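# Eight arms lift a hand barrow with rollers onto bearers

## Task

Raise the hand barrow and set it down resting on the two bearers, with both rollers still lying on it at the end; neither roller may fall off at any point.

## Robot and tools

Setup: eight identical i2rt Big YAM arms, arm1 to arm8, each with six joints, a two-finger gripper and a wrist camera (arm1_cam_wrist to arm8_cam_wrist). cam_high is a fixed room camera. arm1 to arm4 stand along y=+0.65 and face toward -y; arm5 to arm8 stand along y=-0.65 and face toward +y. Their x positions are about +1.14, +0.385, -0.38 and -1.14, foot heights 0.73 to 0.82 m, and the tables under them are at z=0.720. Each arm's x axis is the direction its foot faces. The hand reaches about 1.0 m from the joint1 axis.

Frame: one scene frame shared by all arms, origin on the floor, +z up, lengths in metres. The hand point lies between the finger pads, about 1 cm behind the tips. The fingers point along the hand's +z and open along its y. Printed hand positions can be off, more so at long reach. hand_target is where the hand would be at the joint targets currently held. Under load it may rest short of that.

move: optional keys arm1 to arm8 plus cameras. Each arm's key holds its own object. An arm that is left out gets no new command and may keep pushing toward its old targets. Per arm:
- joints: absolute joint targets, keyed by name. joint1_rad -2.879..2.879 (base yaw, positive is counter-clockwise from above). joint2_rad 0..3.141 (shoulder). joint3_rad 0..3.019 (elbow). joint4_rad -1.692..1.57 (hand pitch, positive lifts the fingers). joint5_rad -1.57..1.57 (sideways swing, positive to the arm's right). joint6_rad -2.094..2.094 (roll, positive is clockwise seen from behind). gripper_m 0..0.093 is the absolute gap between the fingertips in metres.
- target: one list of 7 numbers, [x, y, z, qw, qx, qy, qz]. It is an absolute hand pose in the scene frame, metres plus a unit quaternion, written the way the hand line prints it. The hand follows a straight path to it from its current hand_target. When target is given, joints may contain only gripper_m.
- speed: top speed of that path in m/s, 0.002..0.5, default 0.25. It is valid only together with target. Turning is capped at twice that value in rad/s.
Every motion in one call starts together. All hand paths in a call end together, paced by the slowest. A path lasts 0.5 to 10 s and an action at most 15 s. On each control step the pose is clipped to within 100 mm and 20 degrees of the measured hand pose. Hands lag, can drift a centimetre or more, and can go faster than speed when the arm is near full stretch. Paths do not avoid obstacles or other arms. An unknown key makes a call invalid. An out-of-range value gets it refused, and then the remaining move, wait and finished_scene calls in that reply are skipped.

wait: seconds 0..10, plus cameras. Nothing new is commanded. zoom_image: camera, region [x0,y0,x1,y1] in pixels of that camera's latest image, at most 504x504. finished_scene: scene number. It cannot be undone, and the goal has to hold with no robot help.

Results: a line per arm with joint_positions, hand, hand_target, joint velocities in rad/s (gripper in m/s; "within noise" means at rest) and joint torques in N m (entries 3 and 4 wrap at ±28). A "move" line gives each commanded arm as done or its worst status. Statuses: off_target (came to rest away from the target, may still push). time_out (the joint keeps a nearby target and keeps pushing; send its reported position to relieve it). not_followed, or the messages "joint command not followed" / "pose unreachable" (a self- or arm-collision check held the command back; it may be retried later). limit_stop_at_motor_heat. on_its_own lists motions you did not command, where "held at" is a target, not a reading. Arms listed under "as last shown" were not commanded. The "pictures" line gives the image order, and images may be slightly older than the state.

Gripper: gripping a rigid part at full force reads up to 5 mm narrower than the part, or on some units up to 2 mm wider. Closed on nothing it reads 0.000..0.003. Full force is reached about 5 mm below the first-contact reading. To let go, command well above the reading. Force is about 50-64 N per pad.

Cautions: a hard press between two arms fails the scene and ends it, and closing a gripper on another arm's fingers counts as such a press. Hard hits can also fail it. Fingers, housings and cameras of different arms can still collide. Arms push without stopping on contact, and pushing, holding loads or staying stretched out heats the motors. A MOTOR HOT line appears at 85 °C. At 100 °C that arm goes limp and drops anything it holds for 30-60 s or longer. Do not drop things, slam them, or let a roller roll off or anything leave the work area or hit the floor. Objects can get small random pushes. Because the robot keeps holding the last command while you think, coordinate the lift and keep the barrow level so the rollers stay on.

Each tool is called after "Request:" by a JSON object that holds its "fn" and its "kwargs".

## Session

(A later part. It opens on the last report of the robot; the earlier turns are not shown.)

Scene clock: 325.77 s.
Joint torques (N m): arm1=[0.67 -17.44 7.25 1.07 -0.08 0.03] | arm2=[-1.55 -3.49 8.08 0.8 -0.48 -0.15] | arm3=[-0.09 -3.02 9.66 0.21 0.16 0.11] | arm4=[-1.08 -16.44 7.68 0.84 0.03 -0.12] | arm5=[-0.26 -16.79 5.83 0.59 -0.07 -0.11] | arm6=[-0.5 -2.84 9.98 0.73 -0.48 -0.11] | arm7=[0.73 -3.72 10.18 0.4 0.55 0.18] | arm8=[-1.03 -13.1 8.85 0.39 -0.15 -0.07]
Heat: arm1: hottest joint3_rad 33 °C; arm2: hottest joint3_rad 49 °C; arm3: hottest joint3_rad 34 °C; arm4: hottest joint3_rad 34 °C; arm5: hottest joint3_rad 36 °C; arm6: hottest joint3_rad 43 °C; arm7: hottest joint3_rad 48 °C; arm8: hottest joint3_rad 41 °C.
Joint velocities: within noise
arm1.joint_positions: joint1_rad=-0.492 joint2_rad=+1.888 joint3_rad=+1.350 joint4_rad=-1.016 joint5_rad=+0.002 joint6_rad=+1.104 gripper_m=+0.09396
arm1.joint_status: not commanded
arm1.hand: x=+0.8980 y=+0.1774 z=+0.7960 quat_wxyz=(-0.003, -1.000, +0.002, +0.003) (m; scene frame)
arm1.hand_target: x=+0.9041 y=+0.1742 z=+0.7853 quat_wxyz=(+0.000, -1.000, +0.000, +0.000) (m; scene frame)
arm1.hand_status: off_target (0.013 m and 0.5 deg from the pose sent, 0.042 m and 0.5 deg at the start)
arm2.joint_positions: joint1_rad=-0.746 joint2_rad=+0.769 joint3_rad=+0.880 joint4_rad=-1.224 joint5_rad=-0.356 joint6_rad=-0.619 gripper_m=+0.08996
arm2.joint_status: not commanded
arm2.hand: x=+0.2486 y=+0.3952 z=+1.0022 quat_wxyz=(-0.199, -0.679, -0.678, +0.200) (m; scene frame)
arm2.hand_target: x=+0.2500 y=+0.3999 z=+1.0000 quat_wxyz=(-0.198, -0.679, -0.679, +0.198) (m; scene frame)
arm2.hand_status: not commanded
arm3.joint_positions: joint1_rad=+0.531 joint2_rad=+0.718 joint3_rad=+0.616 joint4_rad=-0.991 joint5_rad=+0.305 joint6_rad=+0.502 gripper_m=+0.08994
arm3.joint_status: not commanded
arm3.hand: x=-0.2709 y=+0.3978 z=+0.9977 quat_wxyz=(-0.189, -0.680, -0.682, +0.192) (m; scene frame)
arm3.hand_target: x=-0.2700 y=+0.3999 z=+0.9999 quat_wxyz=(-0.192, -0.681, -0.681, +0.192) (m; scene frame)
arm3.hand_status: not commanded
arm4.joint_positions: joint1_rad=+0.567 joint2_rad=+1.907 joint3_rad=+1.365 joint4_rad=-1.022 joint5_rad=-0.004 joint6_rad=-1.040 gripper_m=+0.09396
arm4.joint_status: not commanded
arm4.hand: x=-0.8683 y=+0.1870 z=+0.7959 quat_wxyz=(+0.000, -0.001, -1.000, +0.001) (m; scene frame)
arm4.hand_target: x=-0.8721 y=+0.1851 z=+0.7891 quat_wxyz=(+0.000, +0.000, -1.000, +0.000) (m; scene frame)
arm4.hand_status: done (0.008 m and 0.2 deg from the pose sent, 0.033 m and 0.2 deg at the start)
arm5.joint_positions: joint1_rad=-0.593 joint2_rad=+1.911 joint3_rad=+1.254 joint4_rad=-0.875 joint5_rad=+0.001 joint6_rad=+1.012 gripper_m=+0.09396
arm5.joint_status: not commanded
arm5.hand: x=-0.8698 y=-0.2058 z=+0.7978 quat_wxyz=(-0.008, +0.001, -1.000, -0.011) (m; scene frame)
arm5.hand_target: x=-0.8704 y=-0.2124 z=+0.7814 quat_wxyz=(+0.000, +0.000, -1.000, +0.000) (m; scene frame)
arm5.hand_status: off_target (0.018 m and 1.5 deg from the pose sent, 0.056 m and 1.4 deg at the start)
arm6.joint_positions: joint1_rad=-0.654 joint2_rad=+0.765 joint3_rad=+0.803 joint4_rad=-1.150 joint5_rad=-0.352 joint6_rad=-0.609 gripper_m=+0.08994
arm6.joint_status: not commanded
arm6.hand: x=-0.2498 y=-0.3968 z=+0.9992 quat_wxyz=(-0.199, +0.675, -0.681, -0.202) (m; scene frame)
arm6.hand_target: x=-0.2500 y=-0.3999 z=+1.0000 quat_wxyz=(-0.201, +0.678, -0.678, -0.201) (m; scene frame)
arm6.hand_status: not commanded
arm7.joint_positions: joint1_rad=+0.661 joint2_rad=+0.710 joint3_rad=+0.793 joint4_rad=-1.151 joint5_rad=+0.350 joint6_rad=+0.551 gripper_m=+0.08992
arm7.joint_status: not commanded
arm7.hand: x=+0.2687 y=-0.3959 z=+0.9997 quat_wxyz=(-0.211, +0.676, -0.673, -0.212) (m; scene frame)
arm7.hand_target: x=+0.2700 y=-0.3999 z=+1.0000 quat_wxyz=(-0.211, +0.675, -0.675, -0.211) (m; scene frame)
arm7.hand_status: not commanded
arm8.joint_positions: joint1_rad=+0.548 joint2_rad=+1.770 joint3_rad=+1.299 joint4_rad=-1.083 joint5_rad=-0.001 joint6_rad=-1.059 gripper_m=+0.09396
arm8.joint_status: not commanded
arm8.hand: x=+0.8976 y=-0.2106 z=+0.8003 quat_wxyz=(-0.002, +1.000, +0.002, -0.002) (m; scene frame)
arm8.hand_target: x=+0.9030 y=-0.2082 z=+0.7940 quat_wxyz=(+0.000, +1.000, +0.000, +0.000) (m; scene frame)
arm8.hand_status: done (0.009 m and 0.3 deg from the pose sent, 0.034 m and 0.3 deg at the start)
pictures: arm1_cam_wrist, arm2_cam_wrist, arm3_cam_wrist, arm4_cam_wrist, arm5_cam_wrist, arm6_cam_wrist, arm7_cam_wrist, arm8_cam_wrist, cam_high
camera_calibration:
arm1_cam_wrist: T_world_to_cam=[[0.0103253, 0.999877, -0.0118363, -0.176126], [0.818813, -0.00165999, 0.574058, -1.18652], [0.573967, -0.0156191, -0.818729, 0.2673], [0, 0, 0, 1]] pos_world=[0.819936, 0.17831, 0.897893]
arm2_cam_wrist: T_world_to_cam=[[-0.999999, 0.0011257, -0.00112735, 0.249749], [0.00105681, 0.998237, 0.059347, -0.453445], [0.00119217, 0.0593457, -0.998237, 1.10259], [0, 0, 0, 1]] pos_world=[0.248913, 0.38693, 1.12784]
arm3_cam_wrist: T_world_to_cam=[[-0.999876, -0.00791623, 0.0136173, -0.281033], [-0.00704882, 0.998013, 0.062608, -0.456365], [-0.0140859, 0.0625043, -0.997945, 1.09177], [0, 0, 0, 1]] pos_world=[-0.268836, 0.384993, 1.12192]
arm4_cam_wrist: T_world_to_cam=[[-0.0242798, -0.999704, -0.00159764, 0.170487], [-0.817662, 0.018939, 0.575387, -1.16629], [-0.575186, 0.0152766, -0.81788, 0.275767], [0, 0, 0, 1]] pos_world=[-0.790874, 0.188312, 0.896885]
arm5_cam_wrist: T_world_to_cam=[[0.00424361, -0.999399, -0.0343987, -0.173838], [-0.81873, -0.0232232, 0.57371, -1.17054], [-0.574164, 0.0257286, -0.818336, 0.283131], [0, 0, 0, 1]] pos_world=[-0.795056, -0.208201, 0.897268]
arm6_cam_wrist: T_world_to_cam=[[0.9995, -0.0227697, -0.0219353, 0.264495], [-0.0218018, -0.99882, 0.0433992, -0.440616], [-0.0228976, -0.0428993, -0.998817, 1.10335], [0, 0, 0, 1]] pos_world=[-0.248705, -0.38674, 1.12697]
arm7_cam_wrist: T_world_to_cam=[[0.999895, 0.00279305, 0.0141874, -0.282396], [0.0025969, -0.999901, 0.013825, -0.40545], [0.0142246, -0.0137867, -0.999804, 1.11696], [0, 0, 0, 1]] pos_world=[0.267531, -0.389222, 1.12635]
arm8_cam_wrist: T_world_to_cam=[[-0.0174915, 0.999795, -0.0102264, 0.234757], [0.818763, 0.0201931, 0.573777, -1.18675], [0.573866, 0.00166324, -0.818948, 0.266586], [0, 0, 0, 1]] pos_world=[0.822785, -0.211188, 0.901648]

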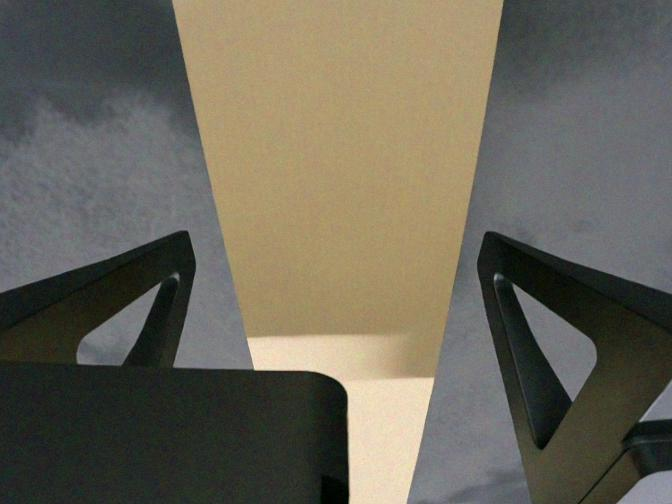

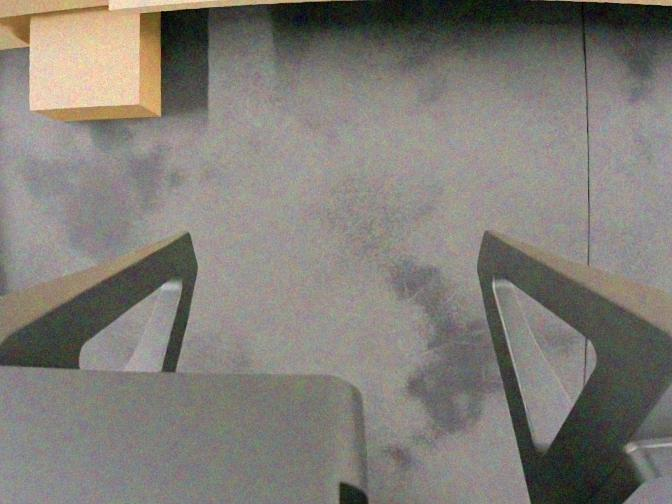

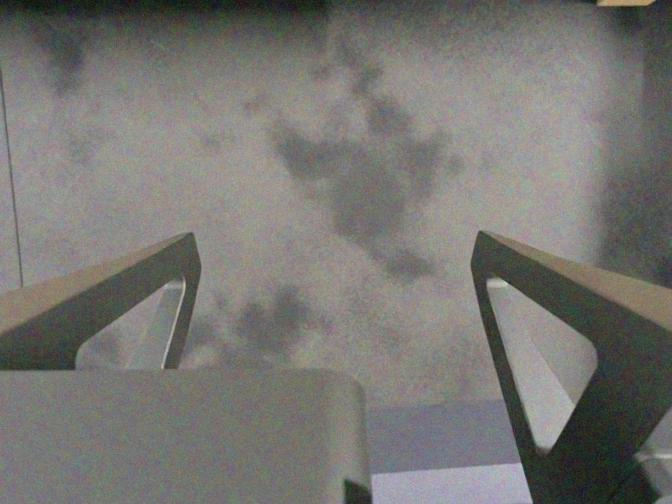

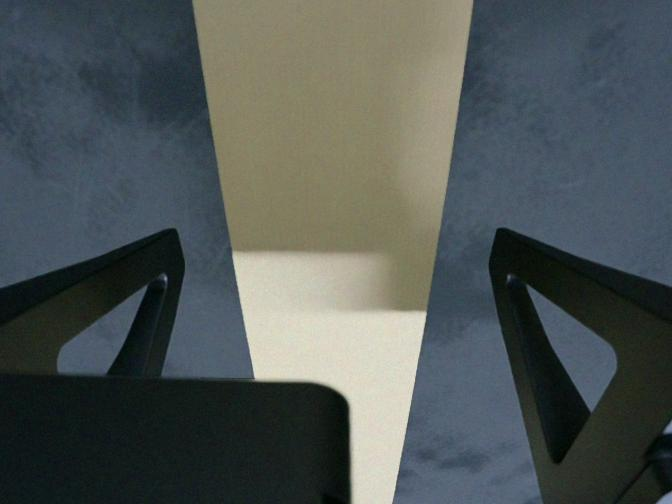

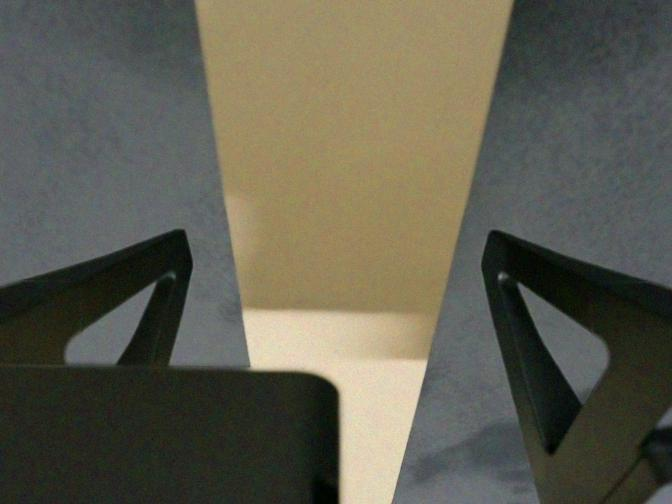

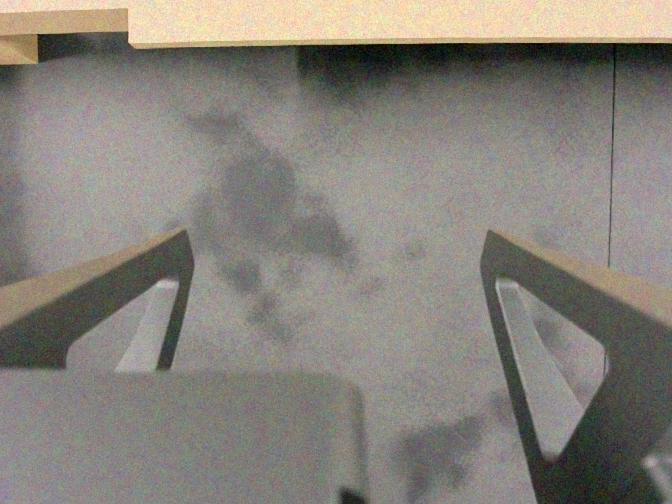

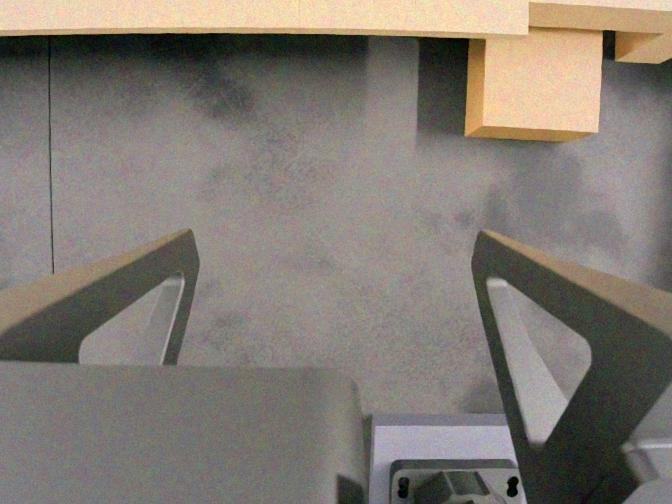

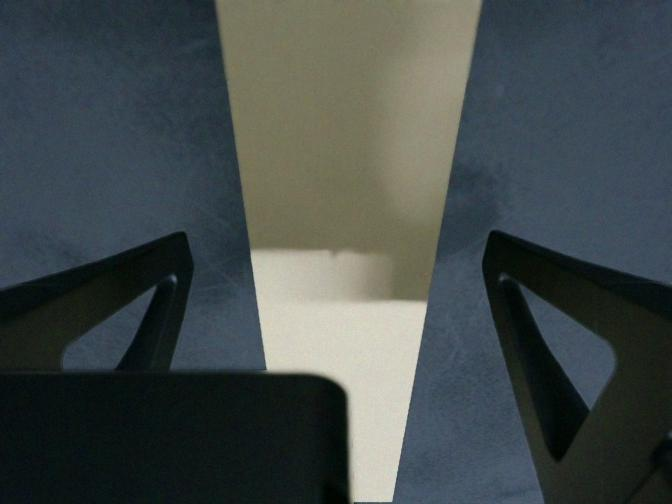

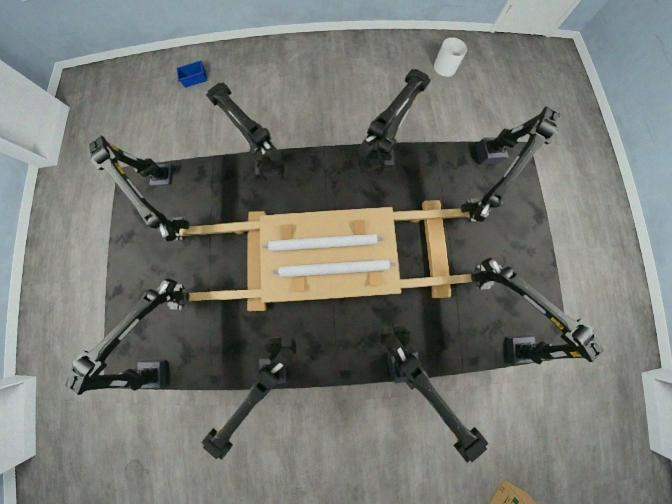

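Request:
{"fn": "move", "kwargs": {"arm1": {"joints":{"gripper_m":0.05}}, "arm8": {"joints":{"gripper_m":0.05}}, "arm4": {"joints":{"gripper_m":0.05}}, "arm5": {"joints":{"gripper_m":0.05}}, "cameras": []}}

Request:
{"fn": "move", "kwargs": {"arm1": {"joints":{"gripper_m":0.042}}, "arm8": {"joints":{"gripper_m":0.042}}, "arm4": {"joints":{"gripper_m":0.042}}, "arm5": {"joints":{"gripper_m":0.042}}, "cameras": ["arm1_cam_wrist","arm4_cam_wrist","arm5_cam_wrist","arm8_cam_wrist","cam_high"]}}

Scene clock: 329.03 s.
Joint torques (N m): arm1=[0.32 -17.38 7.25 1.02 -0.06 0.05] | arm2=[-1.61 -3.55 8.06 0.8 -0.48 -0.15] | arm3=[-0.09 -2.96 9.66 0.23 0.16 0.11] | arm4=[-1.08 -16.38 7.68 0.84 0.04 -0.12] | arm5=[-0.32 -16.67 5.83 0.62 -0.07 -0.11] | arm6=[-0.44 -2.73 9.99 0.72 -0.48 -0.11] | arm7=[0.73 -4.01 10.15 0.47 0.53 0.18] | arm8=[-1.03 -13.04 8.84 0.39 -0.15 -0.07]
Heat: arm1: hottest joint3_rad 33 °C; arm2: hottest joint3_rad 48 °C; arm3: hottest joint3_rad 34 °C; arm4: hottest joint3_rad 34 °C; arm5: hottest joint3_rad 36 °C; arm6: hottest joint3_rad 43 °C; arm7: hottest joint3_rad 48 °C; arm8: hottest joint3_rad 41 °C.
move: arm1 done; arm4 done; arm5 done; arm8 done
Joint velocities: within noise
arm1.joint_positions: joint1_rad=-0.492 joint2_rad=+1.888 joint3_rad=+1.350 joint4_rad=-1.016 joint5_rad=+0.002 joint6_rad=+1.104 gripper_m=+0.05017
arm1.joint_status: all done
arm1.hand: x=+0.8980 y=+0.1774 z=+0.7960 quat_wxyz=(-0.003, -1.000, +0.002, +0.003) (m; scene frame)
arm1.hand_target: x=+0.9040 y=+0.1742 z=+0.7853 quat_wxyz=(+0.000, -1.000, +0.000, +0.000) (m; scene frame)
arm1.hand_status: not commanded
arm2, arm3, arm6, arm7: as last shown
arm4.joint_positions: joint1_rad=+0.567 joint2_rad=+1.907 joint3_rad=+1.365 joint4_rad=-1.022 joint5_rad=-0.004 joint6_rad=-1.040 gripper_m=+0.05020
arm4.joint_status: all done
arm4.hand: x=-0.8683 y=+0.1870 z=+0.7959 quat_wxyz=(+0.000, -0.001, -1.000, +0.001) (m; scene frame)
arm4.hand_target: x=-0.8720 y=+0.1851 z=+0.7891 quat_wxyz=(+0.000, +0.000, -1.000, +0.000) (m; scene frame)
arm4.hand_status: not commanded
arm5.joint_positions: joint1_rad=-0.593 joint2_rad=+1.911 joint3_rad=+1.254 joint4_rad=-0.875 joint5_rad=+0.001 joint6_rad=+1.012 gripper_m=+0.05014
arm5.joint_status: all done
arm5.hand: x=-0.8698 y=-0.2058 z=+0.7978 quat_wxyz=(-0.008, +0.001, -1.000, -0.011) (m; scene frame)
arm5.hand_target: x=-0.8704 y=-0.2124 z=+0.7814 quat_wxyz=(+0.000, +0.000, -1.000, +0.000) (m; scene frame)
arm5.hand_status: not commanded
arm7.joint_positions: joint1_rad=+0.661 joint2_rad=+0.710 joint3_rad=+0.793 joint4_rad=-1.151 joint5_rad=+0.351 joint6_rad=+0.552 gripper_m=+0.08992
arm7.hand: x=+0.2688 y=-0.3959 z=+0.9997 quat_wxyz=(-0.211, +0.676, -0.674, -0.212) (m; scene frame)
arm8.joint_positions: joint1_rad=+0.548 joint2_rad=+1.770 joint3_rad=+1.299 joint4_rad=-1.083 joint5_rad=-0.001 joint6_rad=-1.060 gripper_m=+0.05016
arm8.joint_status: all done
arm8.hand: x=+0.8976 y=-0.2106 z=+0.8003 quat_wxyz=(-0.002, +1.000, +0.002, -0.002) (m; scene frame)
arm8.hand_target: x=+0.9030 y=-0.2082 z=+0.7940 quat_wxyz=(+0.000, +1.000, +0.000, +0.000) (m; scene frame)
arm8.hand_status: not commanded
pictures: none
No camera images: "cameras" was empty.

Scene clock: 329.57 s.
Joint torques (N m): arm1=[0.67 -17.49 7.43 1.03 -0.12 0.07] | arm2=[-1.61 -3.55 8.08 0.79 -0.48 -0.15] | arm3=[-0.09 -3.02 9.63 0.21 0.16 0.11] | arm4=[-1.08 -16.38 7.75 0.84 0.04 -0.12] | arm5=[-0.21 -16.79 5.96 0.61 -0.05 -0.14] | arm6=[-0.62 -2.78 10 0.7 -0.48 -0.11] | arm7=[0.91 -4.07 10.11 0.39 0.54 0.18] | arm8=[-0.97 -13.1 8.85 0.25 -0.2 -0.07]
Heat: arm1: hottest joint3_rad 33 °C; arm2: hottest joint3_rad 48 °C; arm3: hottest joint3_rad 34 °C; arm4: hottest joint3_rad 34 °C; arm5: hottest joint3_rad 36 °C; arm6: hottest joint3_rad 42 °C; arm7: hottest joint3_rad 48 °C; arm8: hottest joint3_rad 40 °C.
move: arm1 off_target; arm4 off_target; arm5 done; arm8 off_target
Joint velocities: within noise
arm1.joint_positions: joint1_rad=-0.492 joint2_rad=+1.888 joint3_rad=+1.347 joint4_rad=-1.017 joint5_rad=+0.004 joint6_rad=+1.098 gripper_m=+0.04515
arm1.joint_status: gripper_m off_target (ended at +0.04517, target +0.04200)
arm1.hand: x=+0.8984 y=+0.1789 z=+0.7950 quat_wxyz=(-0.001, -1.000, -0.001, +0.003) (m; scene frame)
arm1.hand_target: x=+0.9041 y=+0.1743 z=+0.7851 quat_wxyz=(+0.000, -1.000, +0.000, +0.000) (m; scene frame)
arm1.hand_status: not commanded
arm2, arm3, arm6, arm7: as last shown
arm4.joint_positions: joint1_rad=+0.567 joint2_rad=+1.907 joint3_rad=+1.364 joint4_rad=-1.022 joint5_rad=-0.004 joint6_rad=-1.040 gripper_m=+0.04568
arm4.joint_status: gripper_m off_target (ended at +0.04571, target +0.04200)
arm4.hand: x=-0.8685 y=+0.1873 z=+0.7957 quat_wxyz=(+0.000, -0.001, -1.000, +0.000) (m; scene frame)
arm4.hand_target: x=-0.8720 y=+0.1851 z=+0.7891 quat_wxyz=(+0.000, +0.000, -1.000, +0.000) (m; scene frame)
arm4.hand_status: not commanded
arm5.joint_positions: joint1_rad=-0.593 joint2_rad=+1.911 joint3_rad=+1.253 joint4_rad=-0.875 joint5_rad=+0.000 joint6_rad=+1.015 gripper_m=+0.04347
arm5.joint_status: all done
arm5.hand: x=-0.8701 y=-0.2062 z=+0.7974 quat_wxyz=(-0.007, +0.000, -1.000, -0.010) (m; scene frame)
arm5.hand_target: x=-0.8704 y=-0.2124 z=+0.7814 quat_wxyz=(+0.000, +0.000, -1.000, +0.000) (m; scene frame)
arm5.hand_status: not commanded
arm8.joint_positions: joint1_rad=+0.547 joint2_rad=+1.770 joint3_rad=+1.299 joint4_rad=-1.079 joint5_rad=+0.001 joint6_rad=-1.060 gripper_m=+0.04519
arm8.joint_status: gripper_m off_target (ended at +0.04521, target +0.04200)
arm8.hand: x=+0.8978 y=-0.2094 z=+0.8002 quat_wxyz=(-0.004, +1.000, +0.002, -0.002) (m; scene frame)
arm8.hand_target: x=+0.9031 y=-0.2081 z=+0.7939 quat_wxyz=(+0.000, +1.000, +0.000, +0.000) (m; scene frame)
arm8.hand_status: not commanded
pictures: arm1_cam_wrist, arm4_cam_wrist, arm5_cam_wrist, arm8_cam_wrist, cam_high
camera_calibration:
arm1_cam_wrist: T_world_to_cam=[[0.00456859, 0.999957, -0.00808808, -0.175376], [0.81874, 0.000903438, 0.574164, -1.18677], [0.574147, -0.00924516, -0.8187, 0.264949], [0, 0, 0, 1]] pos_world=[0.820334, 0.17889, 0.896894]
arm4_cam_wrist: T_world_to_cam=[[-0.0242511, -0.999703, -0.00222726, 0.171368], [-0.817422, 0.0185466, 0.57574, -1.1664], [-0.575528, 0.015783, -0.81763, 0.274894], [0, 0, 0, 1]] pos_world=[-0.791074, 0.188611, 0.896685]
arm5_cam_wrist: T_world_to_cam=[[0.00115051, -0.999431, -0.0337165, -0.17753], [-0.81827, -0.0203223, 0.574475, -1.17021], [-0.574833, 0.0269283, -0.817828, 0.281966], [0, 0, 0, 1]] pos_world=[-0.795258, -0.208803, 0.896868]
arm8_cam_wrist: T_world_to_cam=[[-0.017075, 0.999833, -0.00649051, 0.230361], [0.818981, 0.0177097, 0.573547, -1.18736], [0.573566, 0.00447772, -0.819147, 0.267406], [0, 0, 0, 1]] pos_world=[0.822986, -0.210492, 0.901548]

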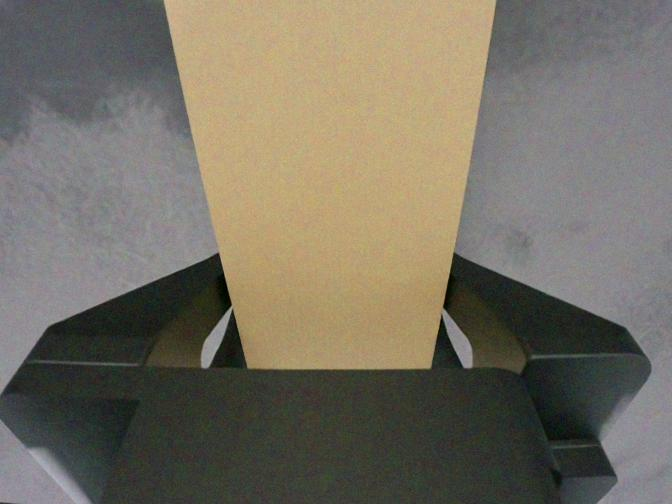

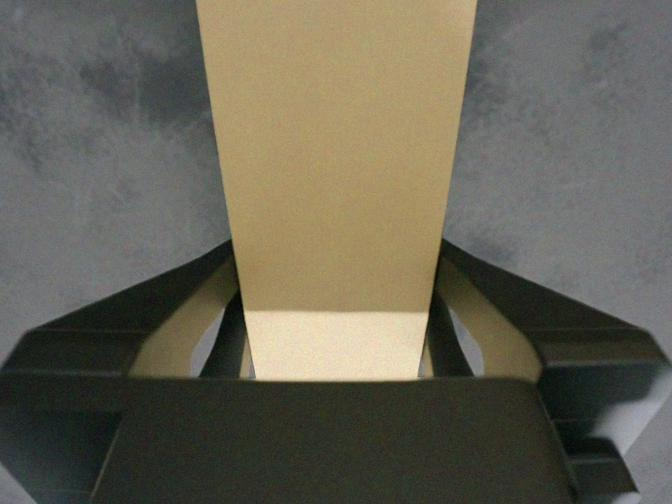

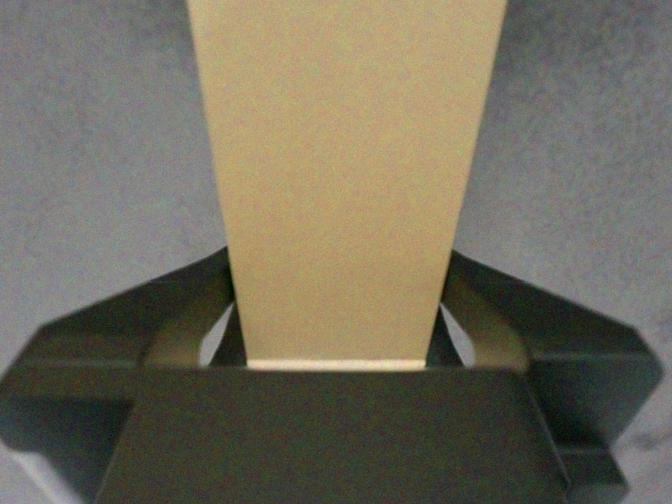

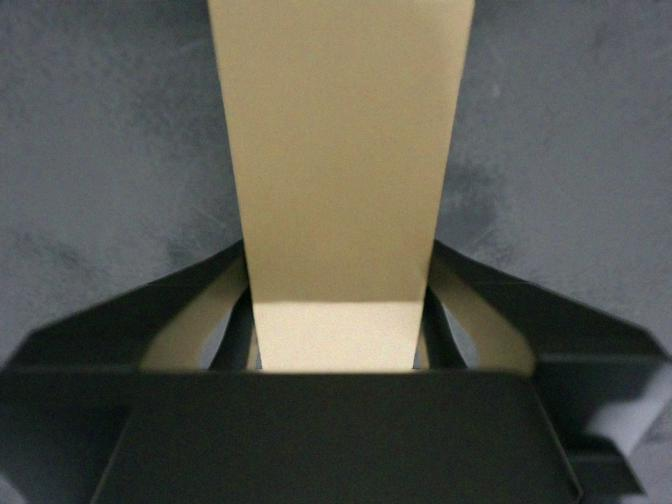

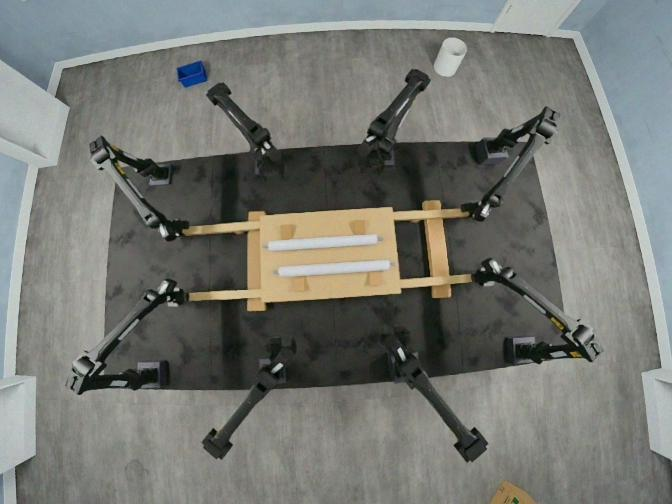

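Request:
{"fn": "move", "kwargs": {"arm1": {"joints":{"gripper_m":0.032}}, "arm8": {"joints":{"gripper_m":0.032}}, "arm4": {"joints":{"gripper_m":0.032}}, "arm5": {"joints":{"gripper_m":0.032}}, "cameras": []}}

Scene clock: 330.90 s.
Joint torques (N m): arm1=[0.26 -17.26 7.46 1.03 -0.14 0.1] | arm2=[-1.61 -3.49 8.08 0.79 -0.48 -0.15] | arm3=[-0.09 -2.96 9.66 0.23 0.16 0.11] | arm4=[-1.08 -16.44 7.75 0.84 0.04 -0.12] | arm5=[-0.38 -16.73 6 0.59 -0.05 -0.14] | arm6=[-0.44 -2.78 9.96 0.72 -0.48 -0.11] | arm7=[0.67 -4.01 10.13 0.38 0.54 0.19] | arm8=[-1.03 -13.1 8.85 0.24 -0.21 -0.07]
Heat: arm1: hottest joint3_rad 33 °C; arm2: hottest joint3_rad 48 °C; arm3: hottest joint3_rad 34 °C; arm4: hottest joint3_rad 34 °C; arm5: hottest joint3_rad 36 °C; arm6: hottest joint3_rad 42 °C; arm7: hottest joint3_rad 48 °C; arm8: hottest joint3_rad 40 °C.
move: arm1 off_target; arm4 off_target; arm5 off_target; arm8 off_target
Joint velocities: within noise
arm1.joint_positions: joint1_rad=-0.492 joint2_rad=+1.888 joint3_rad=+1.347 joint4_rad=-1.017 joint5_rad=+0.004 joint6_rad=+1.098 gripper_m=+0.04514
arm1.joint_status: gripper_m off_target (ended at +0.04514, target +0.03200)
arm1.hand: x=+0.8984 y=+0.1789 z=+0.7950 quat_wxyz=(-0.001, -1.000, -0.001, +0.003) (m; scene frame)
arm1.hand_target: x=+0.9041 y=+0.1743 z=+0.7851 quat_wxyz=(+0.000, -1.000, +0.000, +0.000) (m; scene frame)
arm1.hand_status: not commanded
arm2, arm3, arm6, arm7: as last shown
arm4.joint_positions: joint1_rad=+0.567 joint2_rad=+1.907 joint3_rad=+1.364 joint4_rad=-1.022 joint5_rad=-0.004 joint6_rad=-1.040 gripper_m=+0.04568
arm4.joint_status: gripper_m off_target (ended at +0.04568, target +0.03200)
arm4.hand: x=-0.8685 y=+0.1873 z=+0.7957 quat_wxyz=(+0.000, -0.001, -1.000, +0.000) (m; scene frame)
arm4.hand_target: x=-0.8720 y=+0.1851 z=+0.7891 quat_wxyz=(+0.000, +0.000, -1.000, +0.000) (m; scene frame)
arm4.hand_status: not commanded
arm5.joint_positions: joint1_rad=-0.593 joint2_rad=+1.911 joint3_rad=+1.253 joint4_rad=-0.875 joint5_rad=+0.000 joint6_rad=+1.016 gripper_m=+0.04342
arm5.joint_status: gripper_m off_target (ended at +0.04342, target +0.03200)
arm5.hand: x=-0.8701 y=-0.2062 z=+0.7974 quat_wxyz=(-0.007, +0.000, -1.000, -0.010) (m; scene frame)
arm5.hand_target: x=-0.8704 y=-0.2124 z=+0.7814 quat_wxyz=(+0.000, +0.000, -1.000, +0.000) (m; scene frame)
arm5.hand_status: not commanded
arm8.joint_positions: joint1_rad=+0.547 joint2_rad=+1.770 joint3_rad=+1.299 joint4_rad=-1.079 joint5_rad=+0.001 joint6_rad=-1.060 gripper_m=+0.04518
arm8.joint_status: gripper_m off_target (ended at +0.04518, target +0.03200)
arm8.hand: x=+0.8978 y=-0.2094 z=+0.8002 quat_wxyz=(-0.004, +1.000, +0.002, -0.002) (m; scene frame)
arm8.hand_target: x=+0.9031 y=-0.2081 z=+0.7939 quat_wxyz=(+0.000, +1.000, +0.000, +0.000) (m; scene frame)
arm8.hand_status: not commanded
pictures: none
No camera images: "cameras" was empty.

Request:
{"fn": "move", "kwargs": {"arm1": {"target":[0.898,0.179,0.815,0,1,0,0],"speed":0.03}, "arm8": {"target":[0.898,-0.209,0.820,0,1,0,0],"speed":0.03}, "arm4": {"target":[-0.8685,0.187,0.8157,0,0,1,0],"speed":0.03}, "arm5": {"target":[-0.870,-0.206,0.8174,0,0,1,0],"speed":0.03}, "cameras": ["cam_high"]}}

Scene clock: 334.80 s.
Joint torques (N m): arm1=[-0.91 -20.95 9.33 -1.47 -0.11 -0.03] | arm2=[-1.61 -3.55 8.09 0.79 -0.48 -0.15] | arm3=[-0.03 -3.08 9.65 0.21 0.16 0.11] | arm4=[-0.56 -19.02 10.04 -0.99 0.04 -0.05] | arm5=[0.09 -20.72 8.87 -2.18 -0.01 -0.08] | arm6=[-0.56 -2.78 9.99 0.73 -0.49 -0.11] | arm7=[0.56 -3.9 10.04 0.32 0.54 0.21] | arm8=[-0.26 -15.15 12.05 -1.72 -0.2 0.02]
Heat: arm1: hottest joint3_rad 34 °C; arm2: hottest joint3_rad 47 °C; arm3: hottest joint3_rad 34 °C; arm4: hottest joint3_rad 34 °C; arm5: hottest joint3_rad 35 °C; arm6: hottest joint3_rad 42 °C; arm7: hottest joint3_rad 48 °C; arm8: hottest joint3_rad 40 °C.
move: arm1 off_target; arm4 off_target; arm5 off_target; arm8 off_target
Joint velocities: within noise
arm1.joint_positions: joint1_rad=-0.492 joint2_rad=+1.887 joint3_rad=+1.347 joint4_rad=-1.024 joint5_rad=+0.004 joint6_rad=+1.096 gripper_m=+0.04510
arm1.joint_status: not commanded
arm1.hand: x=+0.8992 y=+0.1805 z=+0.7954 quat_wxyz=(+0.002, -1.000, -0.002, +0.002) (m; scene frame)
arm1.hand_target: x=+0.8982 y=+0.1791 z=+0.8146 quat_wxyz=(+0.000, -1.000, +0.000, +0.000) (m; scene frame)
arm1.hand_status: off_target (0.020 m and 0.4 deg from the pose sent, 0.020 m and 0.4 deg at the start)
arm2, arm3, arm6, arm7: as last shown
arm4.joint_positions: joint1_rad=+0.567 joint2_rad=+1.907 joint3_rad=+1.364 joint4_rad=-1.031 joint5_rad=-0.004 joint6_rad=-1.040 gripper_m=+0.04567
arm4.joint_status: not commanded
arm4.hand: x=-0.8696 y=+0.1892 z=+0.7957 quat_wxyz=(+0.002, -0.001, -1.000, -0.003) (m; scene frame)
arm4.hand_target: x=-0.8686 y=+0.1871 z=+0.8153 quat_wxyz=(+0.000, +0.000, -1.000, +0.000) (m; scene frame)
arm4.hand_status: off_target (0.020 m and 0.5 deg from the pose sent, 0.020 m and 0.2 deg at the start)
arm5.joint_positions: joint1_rad=-0.593 joint2_rad=+1.911 joint3_rad=+1.257 joint4_rad=-0.887 joint5_rad=+0.000 joint6_rad=+1.016 gripper_m=+0.04341
arm5.joint_status: not commanded
arm5.hand: x=-0.8708 y=-0.2072 z=+0.7984 quat_wxyz=(-0.005, +0.000, -1.000, -0.007) (m; scene frame)
arm5.hand_target: x=-0.8701 y=-0.2061 z=+0.8171 quat_wxyz=(-0.001, +0.000, -1.000, -0.001) (m; scene frame)
arm5.hand_status: off_target (0.019 m and 1.0 deg from the pose sent, 0.020 m and 1.5 deg at the start)
arm8.joint_positions: joint1_rad=+0.547 joint2_rad=+1.770 joint3_rad=+1.299 joint4_rad=-1.090 joint5_rad=+0.001 joint6_rad=-1.059 gripper_m=+0.04518
arm8.joint_status: not commanded
arm8.hand: x=+0.8991 y=-0.2118 z=+0.8002 quat_wxyz=(+0.001, +1.000, +0.001, +0.001) (m; scene frame)
arm8.hand_target: x=+0.8982 y=-0.2092 z=+0.8196 quat_wxyz=(+0.000, +1.000, +0.000, +0.000) (m; scene frame)
arm8.hand_status: off_target (0.020 m and 0.2 deg from the pose sent, 0.020 m and 0.5 deg at the start)
pictures: cam_high

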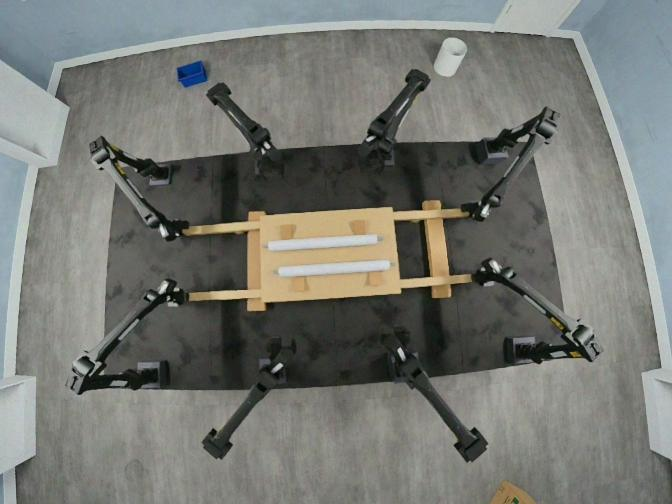

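Request:
{"fn": "move", "kwargs": {"arm1": {"target":[0.898,0.179,0.835,0,1,0,0],"speed":0.03}, "arm8": {"target":[0.898,-0.209,0.840,0,1,0,0],"speed":0.03}, "arm4": {"target":[-0.8685,0.187,0.8357,0,0,1,0],"speed":0.03}, "arm5": {"target":[-0.870,-0.206,0.8374,0,0,1,0],"speed":0.03}, "cameras": ["cam_high"]}}

Scene clock: 340.73 s.
Joint torques (N m): arm1=[-0.85 -22.53 10.8 -3.06 -0.13 -0.03] | arm2=[-1.61 -3.55 8.08 0.8 -0.48 -0.15] | arm3=[-0.09 -3.02 9.66 0.23 0.16 0.11] | arm4=[-0.56 -20.84 11.63 -2.36 0.04 -0.05] | arm5=[0.15 -23.24 9.62 -3.34 0.07 -0.09] | arm6=[-0.56 -2.84 9.99 0.7 -0.48 -0.11] | arm7=[0.73 -3.9 10.15 0.36 0.53 0.19] | arm8=[-0.26 -16.91 13.85 -3.12 -0.2 0.01]
Heat: arm1: hottest joint3_rad 34 °C; arm2: hottest joint3_rad 46 °C; arm3: hottest joint3_rad 34 °C; arm4: hottest joint3_rad 35 °C; arm5: hottest joint3_rad 36 °C; arm6: hottest joint3_rad 42 °C; arm7: hottest joint3_rad 48 °C; arm8: hottest joint3_rad 40 °C.
move: arm1 off_target; arm4 off_target; arm5 off_target; arm8 off_target
Joint velocities: within noise
arm1.joint_positions: joint1_rad=-0.492 joint2_rad=+1.887 joint3_rad=+1.349 joint4_rad=-1.028 joint5_rad=+0.004 joint6_rad=+1.096 gripper_m=+0.04509
arm1.joint_status: not commanded
arm1.hand: x=+0.8991 y=+0.1801 z=+0.7965 quat_wxyz=(+0.002, -1.000, -0.002, +0.001) (m; scene frame)
arm1.hand_target: x=+0.8983 y=+0.1793 z=+0.8337 quat_wxyz=(-0.001, -1.000, +0.000, +0.001) (m; scene frame)
arm1.hand_status: off_target (0.039 m and 0.4 deg from the pose sent, 0.040 m and 0.4 deg at the start)
arm2, arm3, arm6, arm7: as last shown
arm4.joint_positions: joint1_rad=+0.567 joint2_rad=+1.907 joint3_rad=+1.366 joint4_rad=-1.035 joint5_rad=-0.004 joint6_rad=-1.040 gripper_m=+0.04567
arm4.joint_status: not commanded
arm4.hand: x=-0.8696 y=+0.1893 z=+0.7965 quat_wxyz=(+0.002, -0.001, -1.000, -0.004) (m; scene frame)
arm4.hand_target: x=-0.8687 y=+0.1873 z=+0.8343 quat_wxyz=(+0.000, +0.000, -1.000, +0.001) (m; scene frame)
arm4.hand_status: off_target (0.039 m and 0.6 deg from the pose sent, 0.040 m and 0.5 deg at the start)
arm5.joint_positions: joint1_rad=-0.593 joint2_rad=+1.912 joint3_rad=+1.262 joint4_rad=-0.896 joint5_rad=-0.003 joint6_rad=+1.016 gripper_m=+0.04340
arm5.joint_status: not commanded
arm5.hand: x=-0.8710 y=-0.2067 z=+0.7994 quat_wxyz=(-0.002, +0.000, -1.000, -0.006) (m; scene frame)
arm5.hand_target: x=-0.8701 y=-0.2061 z=+0.8361 quat_wxyz=(-0.001, +0.000, -1.000, -0.002) (m; scene frame)
arm5.hand_status: off_target (0.038 m and 0.7 deg from the pose sent, 0.039 m and 1.0 deg at the start)
arm8.joint_positions: joint1_rad=+0.547 joint2_rad=+1.770 joint3_rad=+1.303 joint4_rad=-1.097 joint5_rad=+0.001 joint6_rad=-1.058 gripper_m=+0.04515
arm8.joint_status: not commanded
arm8.hand: x=+0.8992 y=-0.2119 z=+0.8015 quat_wxyz=(+0.003, +1.000, +0.001, +0.002) (m; scene frame)
arm8.hand_target: x=+0.8984 y=-0.2095 z=+0.8387 quat_wxyz=(-0.001, +1.000, +0.000, -0.001) (m; scene frame)
arm8.hand_status: off_target (0.039 m and 0.4 deg from the pose sent, 0.040 m and 0.2 deg at the start)
pictures: cam_high

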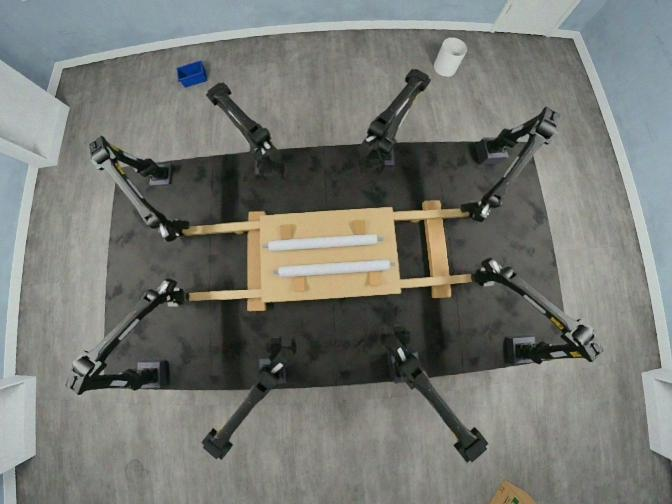

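Request:
{"fn": "move", "kwargs": {"arm1": {"target":[0.898,0.179,0.855,0,1,0,0],"speed":0.03}, "arm8": {"target":[0.898,-0.209,0.860,0,1,0,0],"speed":0.03}, "arm4": {"target":[-0.8685,0.187,0.8557,0,0,1,0],"speed":0.03}, "arm5": {"target":[-0.870,-0.206,0.8574,0,0,1,0],"speed":0.03}, "cameras": ["cam_high"]}}

Scene clock: 343.70 s.
Joint torques (N m): arm1=[-1.32 -24.64 11.95 -4.52 -0.03 -0.05] | arm2=[-1.61 -3.49 8.08 0.8 -0.48 -0.15] | arm3=[-0.09 -3.02 9.66 0.21 0.16 0.11] | arm4=[-0.62 -22.53 12.92 -3.54 -0.06 -0.05] | arm5=[0.21 -25.52 9.94 -3.88 0.25 -0.08] | arm6=[-0.62 -2.84 9.95 0.69 -0.48 -0.11] | arm7=[0.44 -4.07 10.14 0.38 0.54 0.2] | arm8=[-0.26 -18.49 15.01 -3.88 -0.2 0]
Heat: arm1: hottest joint3_rad 34 °C; arm2: hottest joint3_rad 46 °C; arm3: hottest joint3_rad 34 °C; arm4: hottest joint3_rad 35 °C; arm5: hottest joint3_rad 36 °C; arm6: hottest joint3_rad 42 °C; arm7: hottest joint3_rad 48 °C; arm8: hottest joint3_rad 41 °C.
move: arm1 off_target; arm4 off_target; arm5 off_target; arm8 off_target
Joint velocities: within noise
arm1.joint_positions: joint1_rad=-0.492 joint2_rad=+1.887 joint3_rad=+1.356 joint4_rad=-1.034 joint5_rad=+0.001 joint6_rad=+1.096 gripper_m=+0.04508
arm1.joint_status: not commanded
arm1.hand: x=+0.8989 y=+0.1786 z=+0.7987 quat_wxyz=(+0.001, -1.000, -0.002, +0.000) (m; scene frame)
arm1.hand_target: x=+0.8984 y=+0.1795 z=+0.8520 quat_wxyz=(-0.002, -1.000, +0.000, +0.001) (m; scene frame)
arm1.hand_status: off_target (0.056 m and 0.3 deg from the pose sent, 0.059 m and 0.4 deg at the start)
arm2, arm3, arm6, arm7: as last shown
arm4.joint_positions: joint1_rad=+0.568 joint2_rad=+1.907 joint3_rad=+1.372 joint4_rad=-1.043 joint5_rad=-0.002 joint6_rad=-1.040 gripper_m=+0.04566
arm4.joint_status: not commanded
arm4.hand: x=-0.8695 y=+0.1885 z=+0.7985 quat_wxyz=(+0.004, -0.001, -1.000, -0.004) (m; scene frame)
arm4.hand_target: x=-0.8689 y=+0.1876 z=+0.8527 quat_wxyz=(-0.001, +0.000, -1.000, +0.002) (m; scene frame)
arm4.hand_status: off_target (0.057 m and 0.7 deg from the pose sent, 0.059 m and 0.6 deg at the start)
arm5.joint_positions: joint1_rad=-0.593 joint2_rad=+1.912 joint3_rad=+1.275 joint4_rad=-0.925 joint5_rad=-0.007 joint6_rad=+1.016 gripper_m=+0.04340
arm5.joint_status: not commanded
arm5.hand: x=-0.8721 y=-0.2072 z=+0.8032 quat_wxyz=(+0.003, +0.000, -1.000, +0.000) (m; scene frame)
arm5.hand_target: x=-0.8703 y=-0.2063 z=+0.8542 quat_wxyz=(-0.001, +0.000, -1.000, -0.002) (m; scene frame)
arm5.hand_status: off_target (0.054 m and 0.4 deg from the pose sent, 0.058 m and 0.7 deg at the start)
arm8.joint_positions: joint1_rad=+0.548 joint2_rad=+1.770 joint3_rad=+1.316 joint4_rad=-1.124 joint5_rad=+0.001 joint6_rad=-1.057 gripper_m=+0.04515
arm8.joint_status: not commanded
arm8.hand: x=+0.8993 y=-0.2134 z=+0.8059 quat_wxyz=(+0.009, +1.000, +0.001, +0.005) (m; scene frame)
arm8.hand_target: x=+0.8987 y=-0.2101 z=+0.8575 quat_wxyz=(-0.002, +1.000, +0.000, -0.001) (m; scene frame)
arm8.hand_status: off_target (0.054 m and 1.2 deg from the pose sent, 0.059 m and 0.4 deg at the start)
pictures: cam_high

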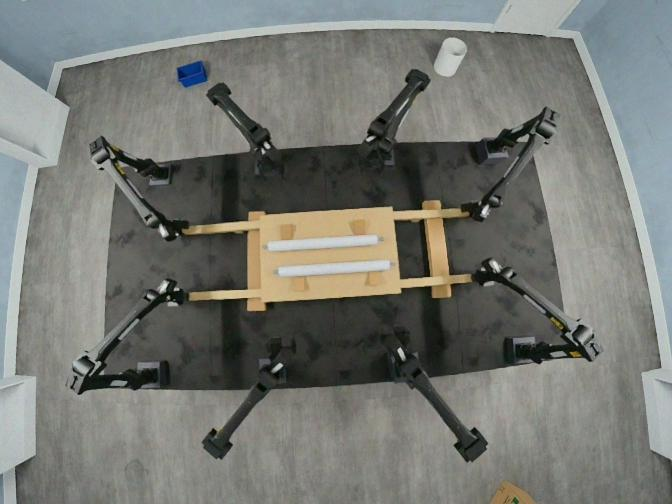

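Request:
{"fn": "move", "kwargs": {"arm1": {"target":[0.898,0.179,0.873,0,1,0,0],"speed":0.03}, "arm8": {"target":[0.898,-0.209,0.868,0,1,0,0],"speed":0.03}, "arm4": {"target":[-0.8685,0.187,0.8737,0,0,1,0],"speed":0.03}, "arm5": {"target":[-0.870,-0.206,0.8654,0,0,1,0],"speed":0.03}, "cameras": ["arm1_cam_wrist","arm5_cam_wrist","cam_high"]}}

Scene clock: 347.67 s.
Joint torques (N m): arm1=[-0.62 -25.93 12.62 -5.03 0.01 -0.01] | arm2=[-1.61 -3.55 8.08 0.79 -0.47 -0.15] | arm3=[-0.09 -3.02 9.65 0.21 0.16 0.11] | arm4=[-0.67 -23.94 13.49 -3.9 -0.15 -0.05] | arm5=[0.09 -26.29 9.95 -4.05 0.52 -0.09] | arm6=[-0.44 -2.84 9.95 0.69 -0.48 -0.11] | arm7=[0.67 -3.84 10.09 0.38 0.53 0.18] | arm8=[-0.5 -19.02 15.23 -3.82 -0.33 -0.04]
Heat: arm1: hottest joint3_rad 35 °C; arm2: hottest joint3_rad 45 °C; arm3: hottest joint3_rad 34 °C; arm4: hottest joint3_rad 36 °C; arm5: hottest joint2_rad 36 °C; arm6: hottest joint3_rad 42 °C; arm7: hottest joint3_rad 47 °C; arm8: hottest joint3_rad 41 °C.
move: arm1 off_target; arm4 off_target; arm5 off_target; arm8 off_target
Joint velocities: within noise
arm1.joint_positions: joint1_rad=-0.492 joint2_rad=+1.887 joint3_rad=+1.372 joint4_rad=-1.061 joint5_rad=+0.000 joint6_rad=+1.096 gripper_m=+0.04508
arm1.joint_status: not commanded
arm1.hand: x=+0.8987 y=+0.1782 z=+0.8040 quat_wxyz=(+0.006, -1.000, -0.002, -0.002) (m; scene frame)
arm1.hand_target: x=+0.8985 y=+0.1796 z=+0.8686 quat_wxyz=(-0.003, -1.000, +0.000, +0.001) (m; scene frame)
arm1.hand_status: off_target (0.069 m and 0.8 deg from the pose sent, 0.074 m and 0.3 deg at the start)
arm2, arm3, arm6, arm7: as last shown
arm4.joint_positions: joint1_rad=+0.569 joint2_rad=+1.907 joint3_rad=+1.387 joint4_rad=-1.071 joint5_rad=+0.001 joint6_rad=-1.040 gripper_m=+0.04566
arm4.joint_status: not commanded
arm4.hand: x=-0.8698 y=+0.1890 z=+0.8033 quat_wxyz=(+0.009, -0.001, -1.000, -0.009) (m; scene frame)
arm4.hand_target: x=-0.8691 y=+0.1879 z=+0.8693 quat_wxyz=(-0.001, +0.000, -1.000, +0.002) (m; scene frame)
arm4.hand_status: off_target (0.070 m and 1.5 deg from the pose sent, 0.075 m and 0.7 deg at the start)
arm5.joint_positions: joint1_rad=-0.593 joint2_rad=+1.912 joint3_rad=+1.283 joint4_rad=-0.940 joint5_rad=-0.014 joint6_rad=+1.016 gripper_m=+0.04340
arm5.joint_status: not commanded
arm5.hand: x=-0.8731 y=-0.2065 z=+0.8057 quat_wxyz=(+0.008, -0.001, -1.000, +0.001) (m; scene frame)
arm5.hand_target: x=-0.8704 y=-0.2063 z=+0.8616 quat_wxyz=(-0.001, +0.000, -1.000, -0.002) (m; scene frame)
arm5.hand_status: off_target (0.060 m and 1.0 deg from the pose sent, 0.062 m and 0.4 deg at the start)
arm8.joint_positions: joint1_rad=+0.552 joint2_rad=+1.770 joint3_rad=+1.325 joint4_rad=-1.141 joint5_rad=+0.005 joint6_rad=-1.054 gripper_m=+0.04514
arm8.joint_status: not commanded
arm8.hand: x=+0.8986 y=-0.2139 z=+0.8092 quat_wxyz=(+0.011, +1.000, +0.001, +0.009) (m; scene frame)
arm8.hand_target: x=+0.8986 y=-0.2104 z=+0.8651 quat_wxyz=(-0.002, +1.000, +0.000, -0.001) (m; scene frame)
arm8.hand_status: off_target (0.059 m and 1.6 deg from the pose sent, 0.062 m and 1.2 deg at the start)
pictures: arm1_cam_wrist, arm5_cam_wrist, cam_high
camera_calibration:
arm1_cam_wrist: T_world_to_cam=[[0.00239075, 0.999979, 0.00604863, -0.184085], [0.812357, -0.00546943, 0.583134, -1.19257], [0.583155, 0.00351952, -0.812353, 0.256577], [0, 0, 0, 1]] pos_world=[0.819611, 0.176656, 0.904974]
arm5_cam_wrist: T_world_to_cam=[[-0.000194043, -0.999949, -0.0101403, -0.197818], [-0.800181, -0.00592645, 0.59973, -1.17908], [-0.599759, 0.00823041, -0.800138, 0.247142], [0, 0, 0, 1]] pos_world=[-0.795293, -0.206829, 0.902874]

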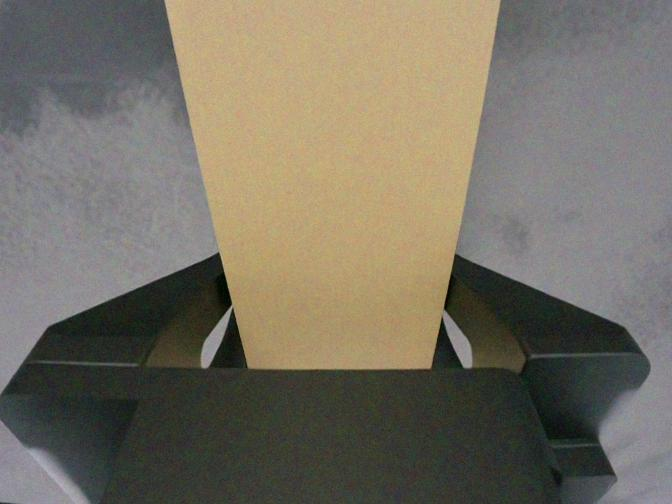

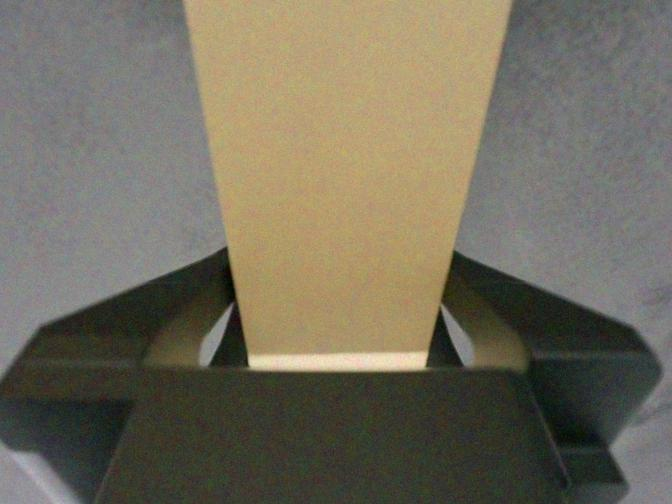

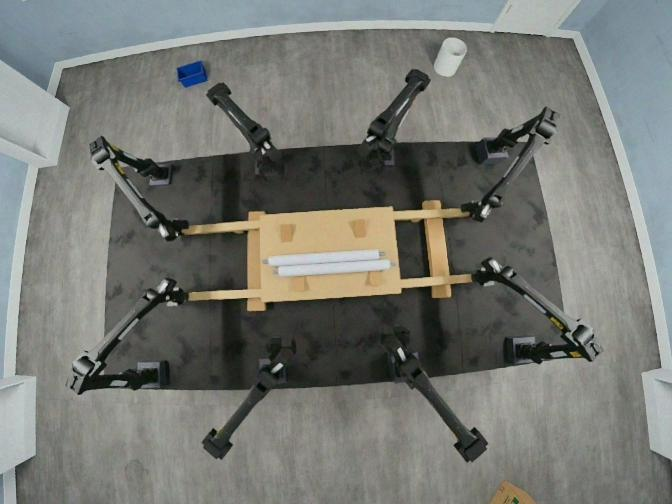

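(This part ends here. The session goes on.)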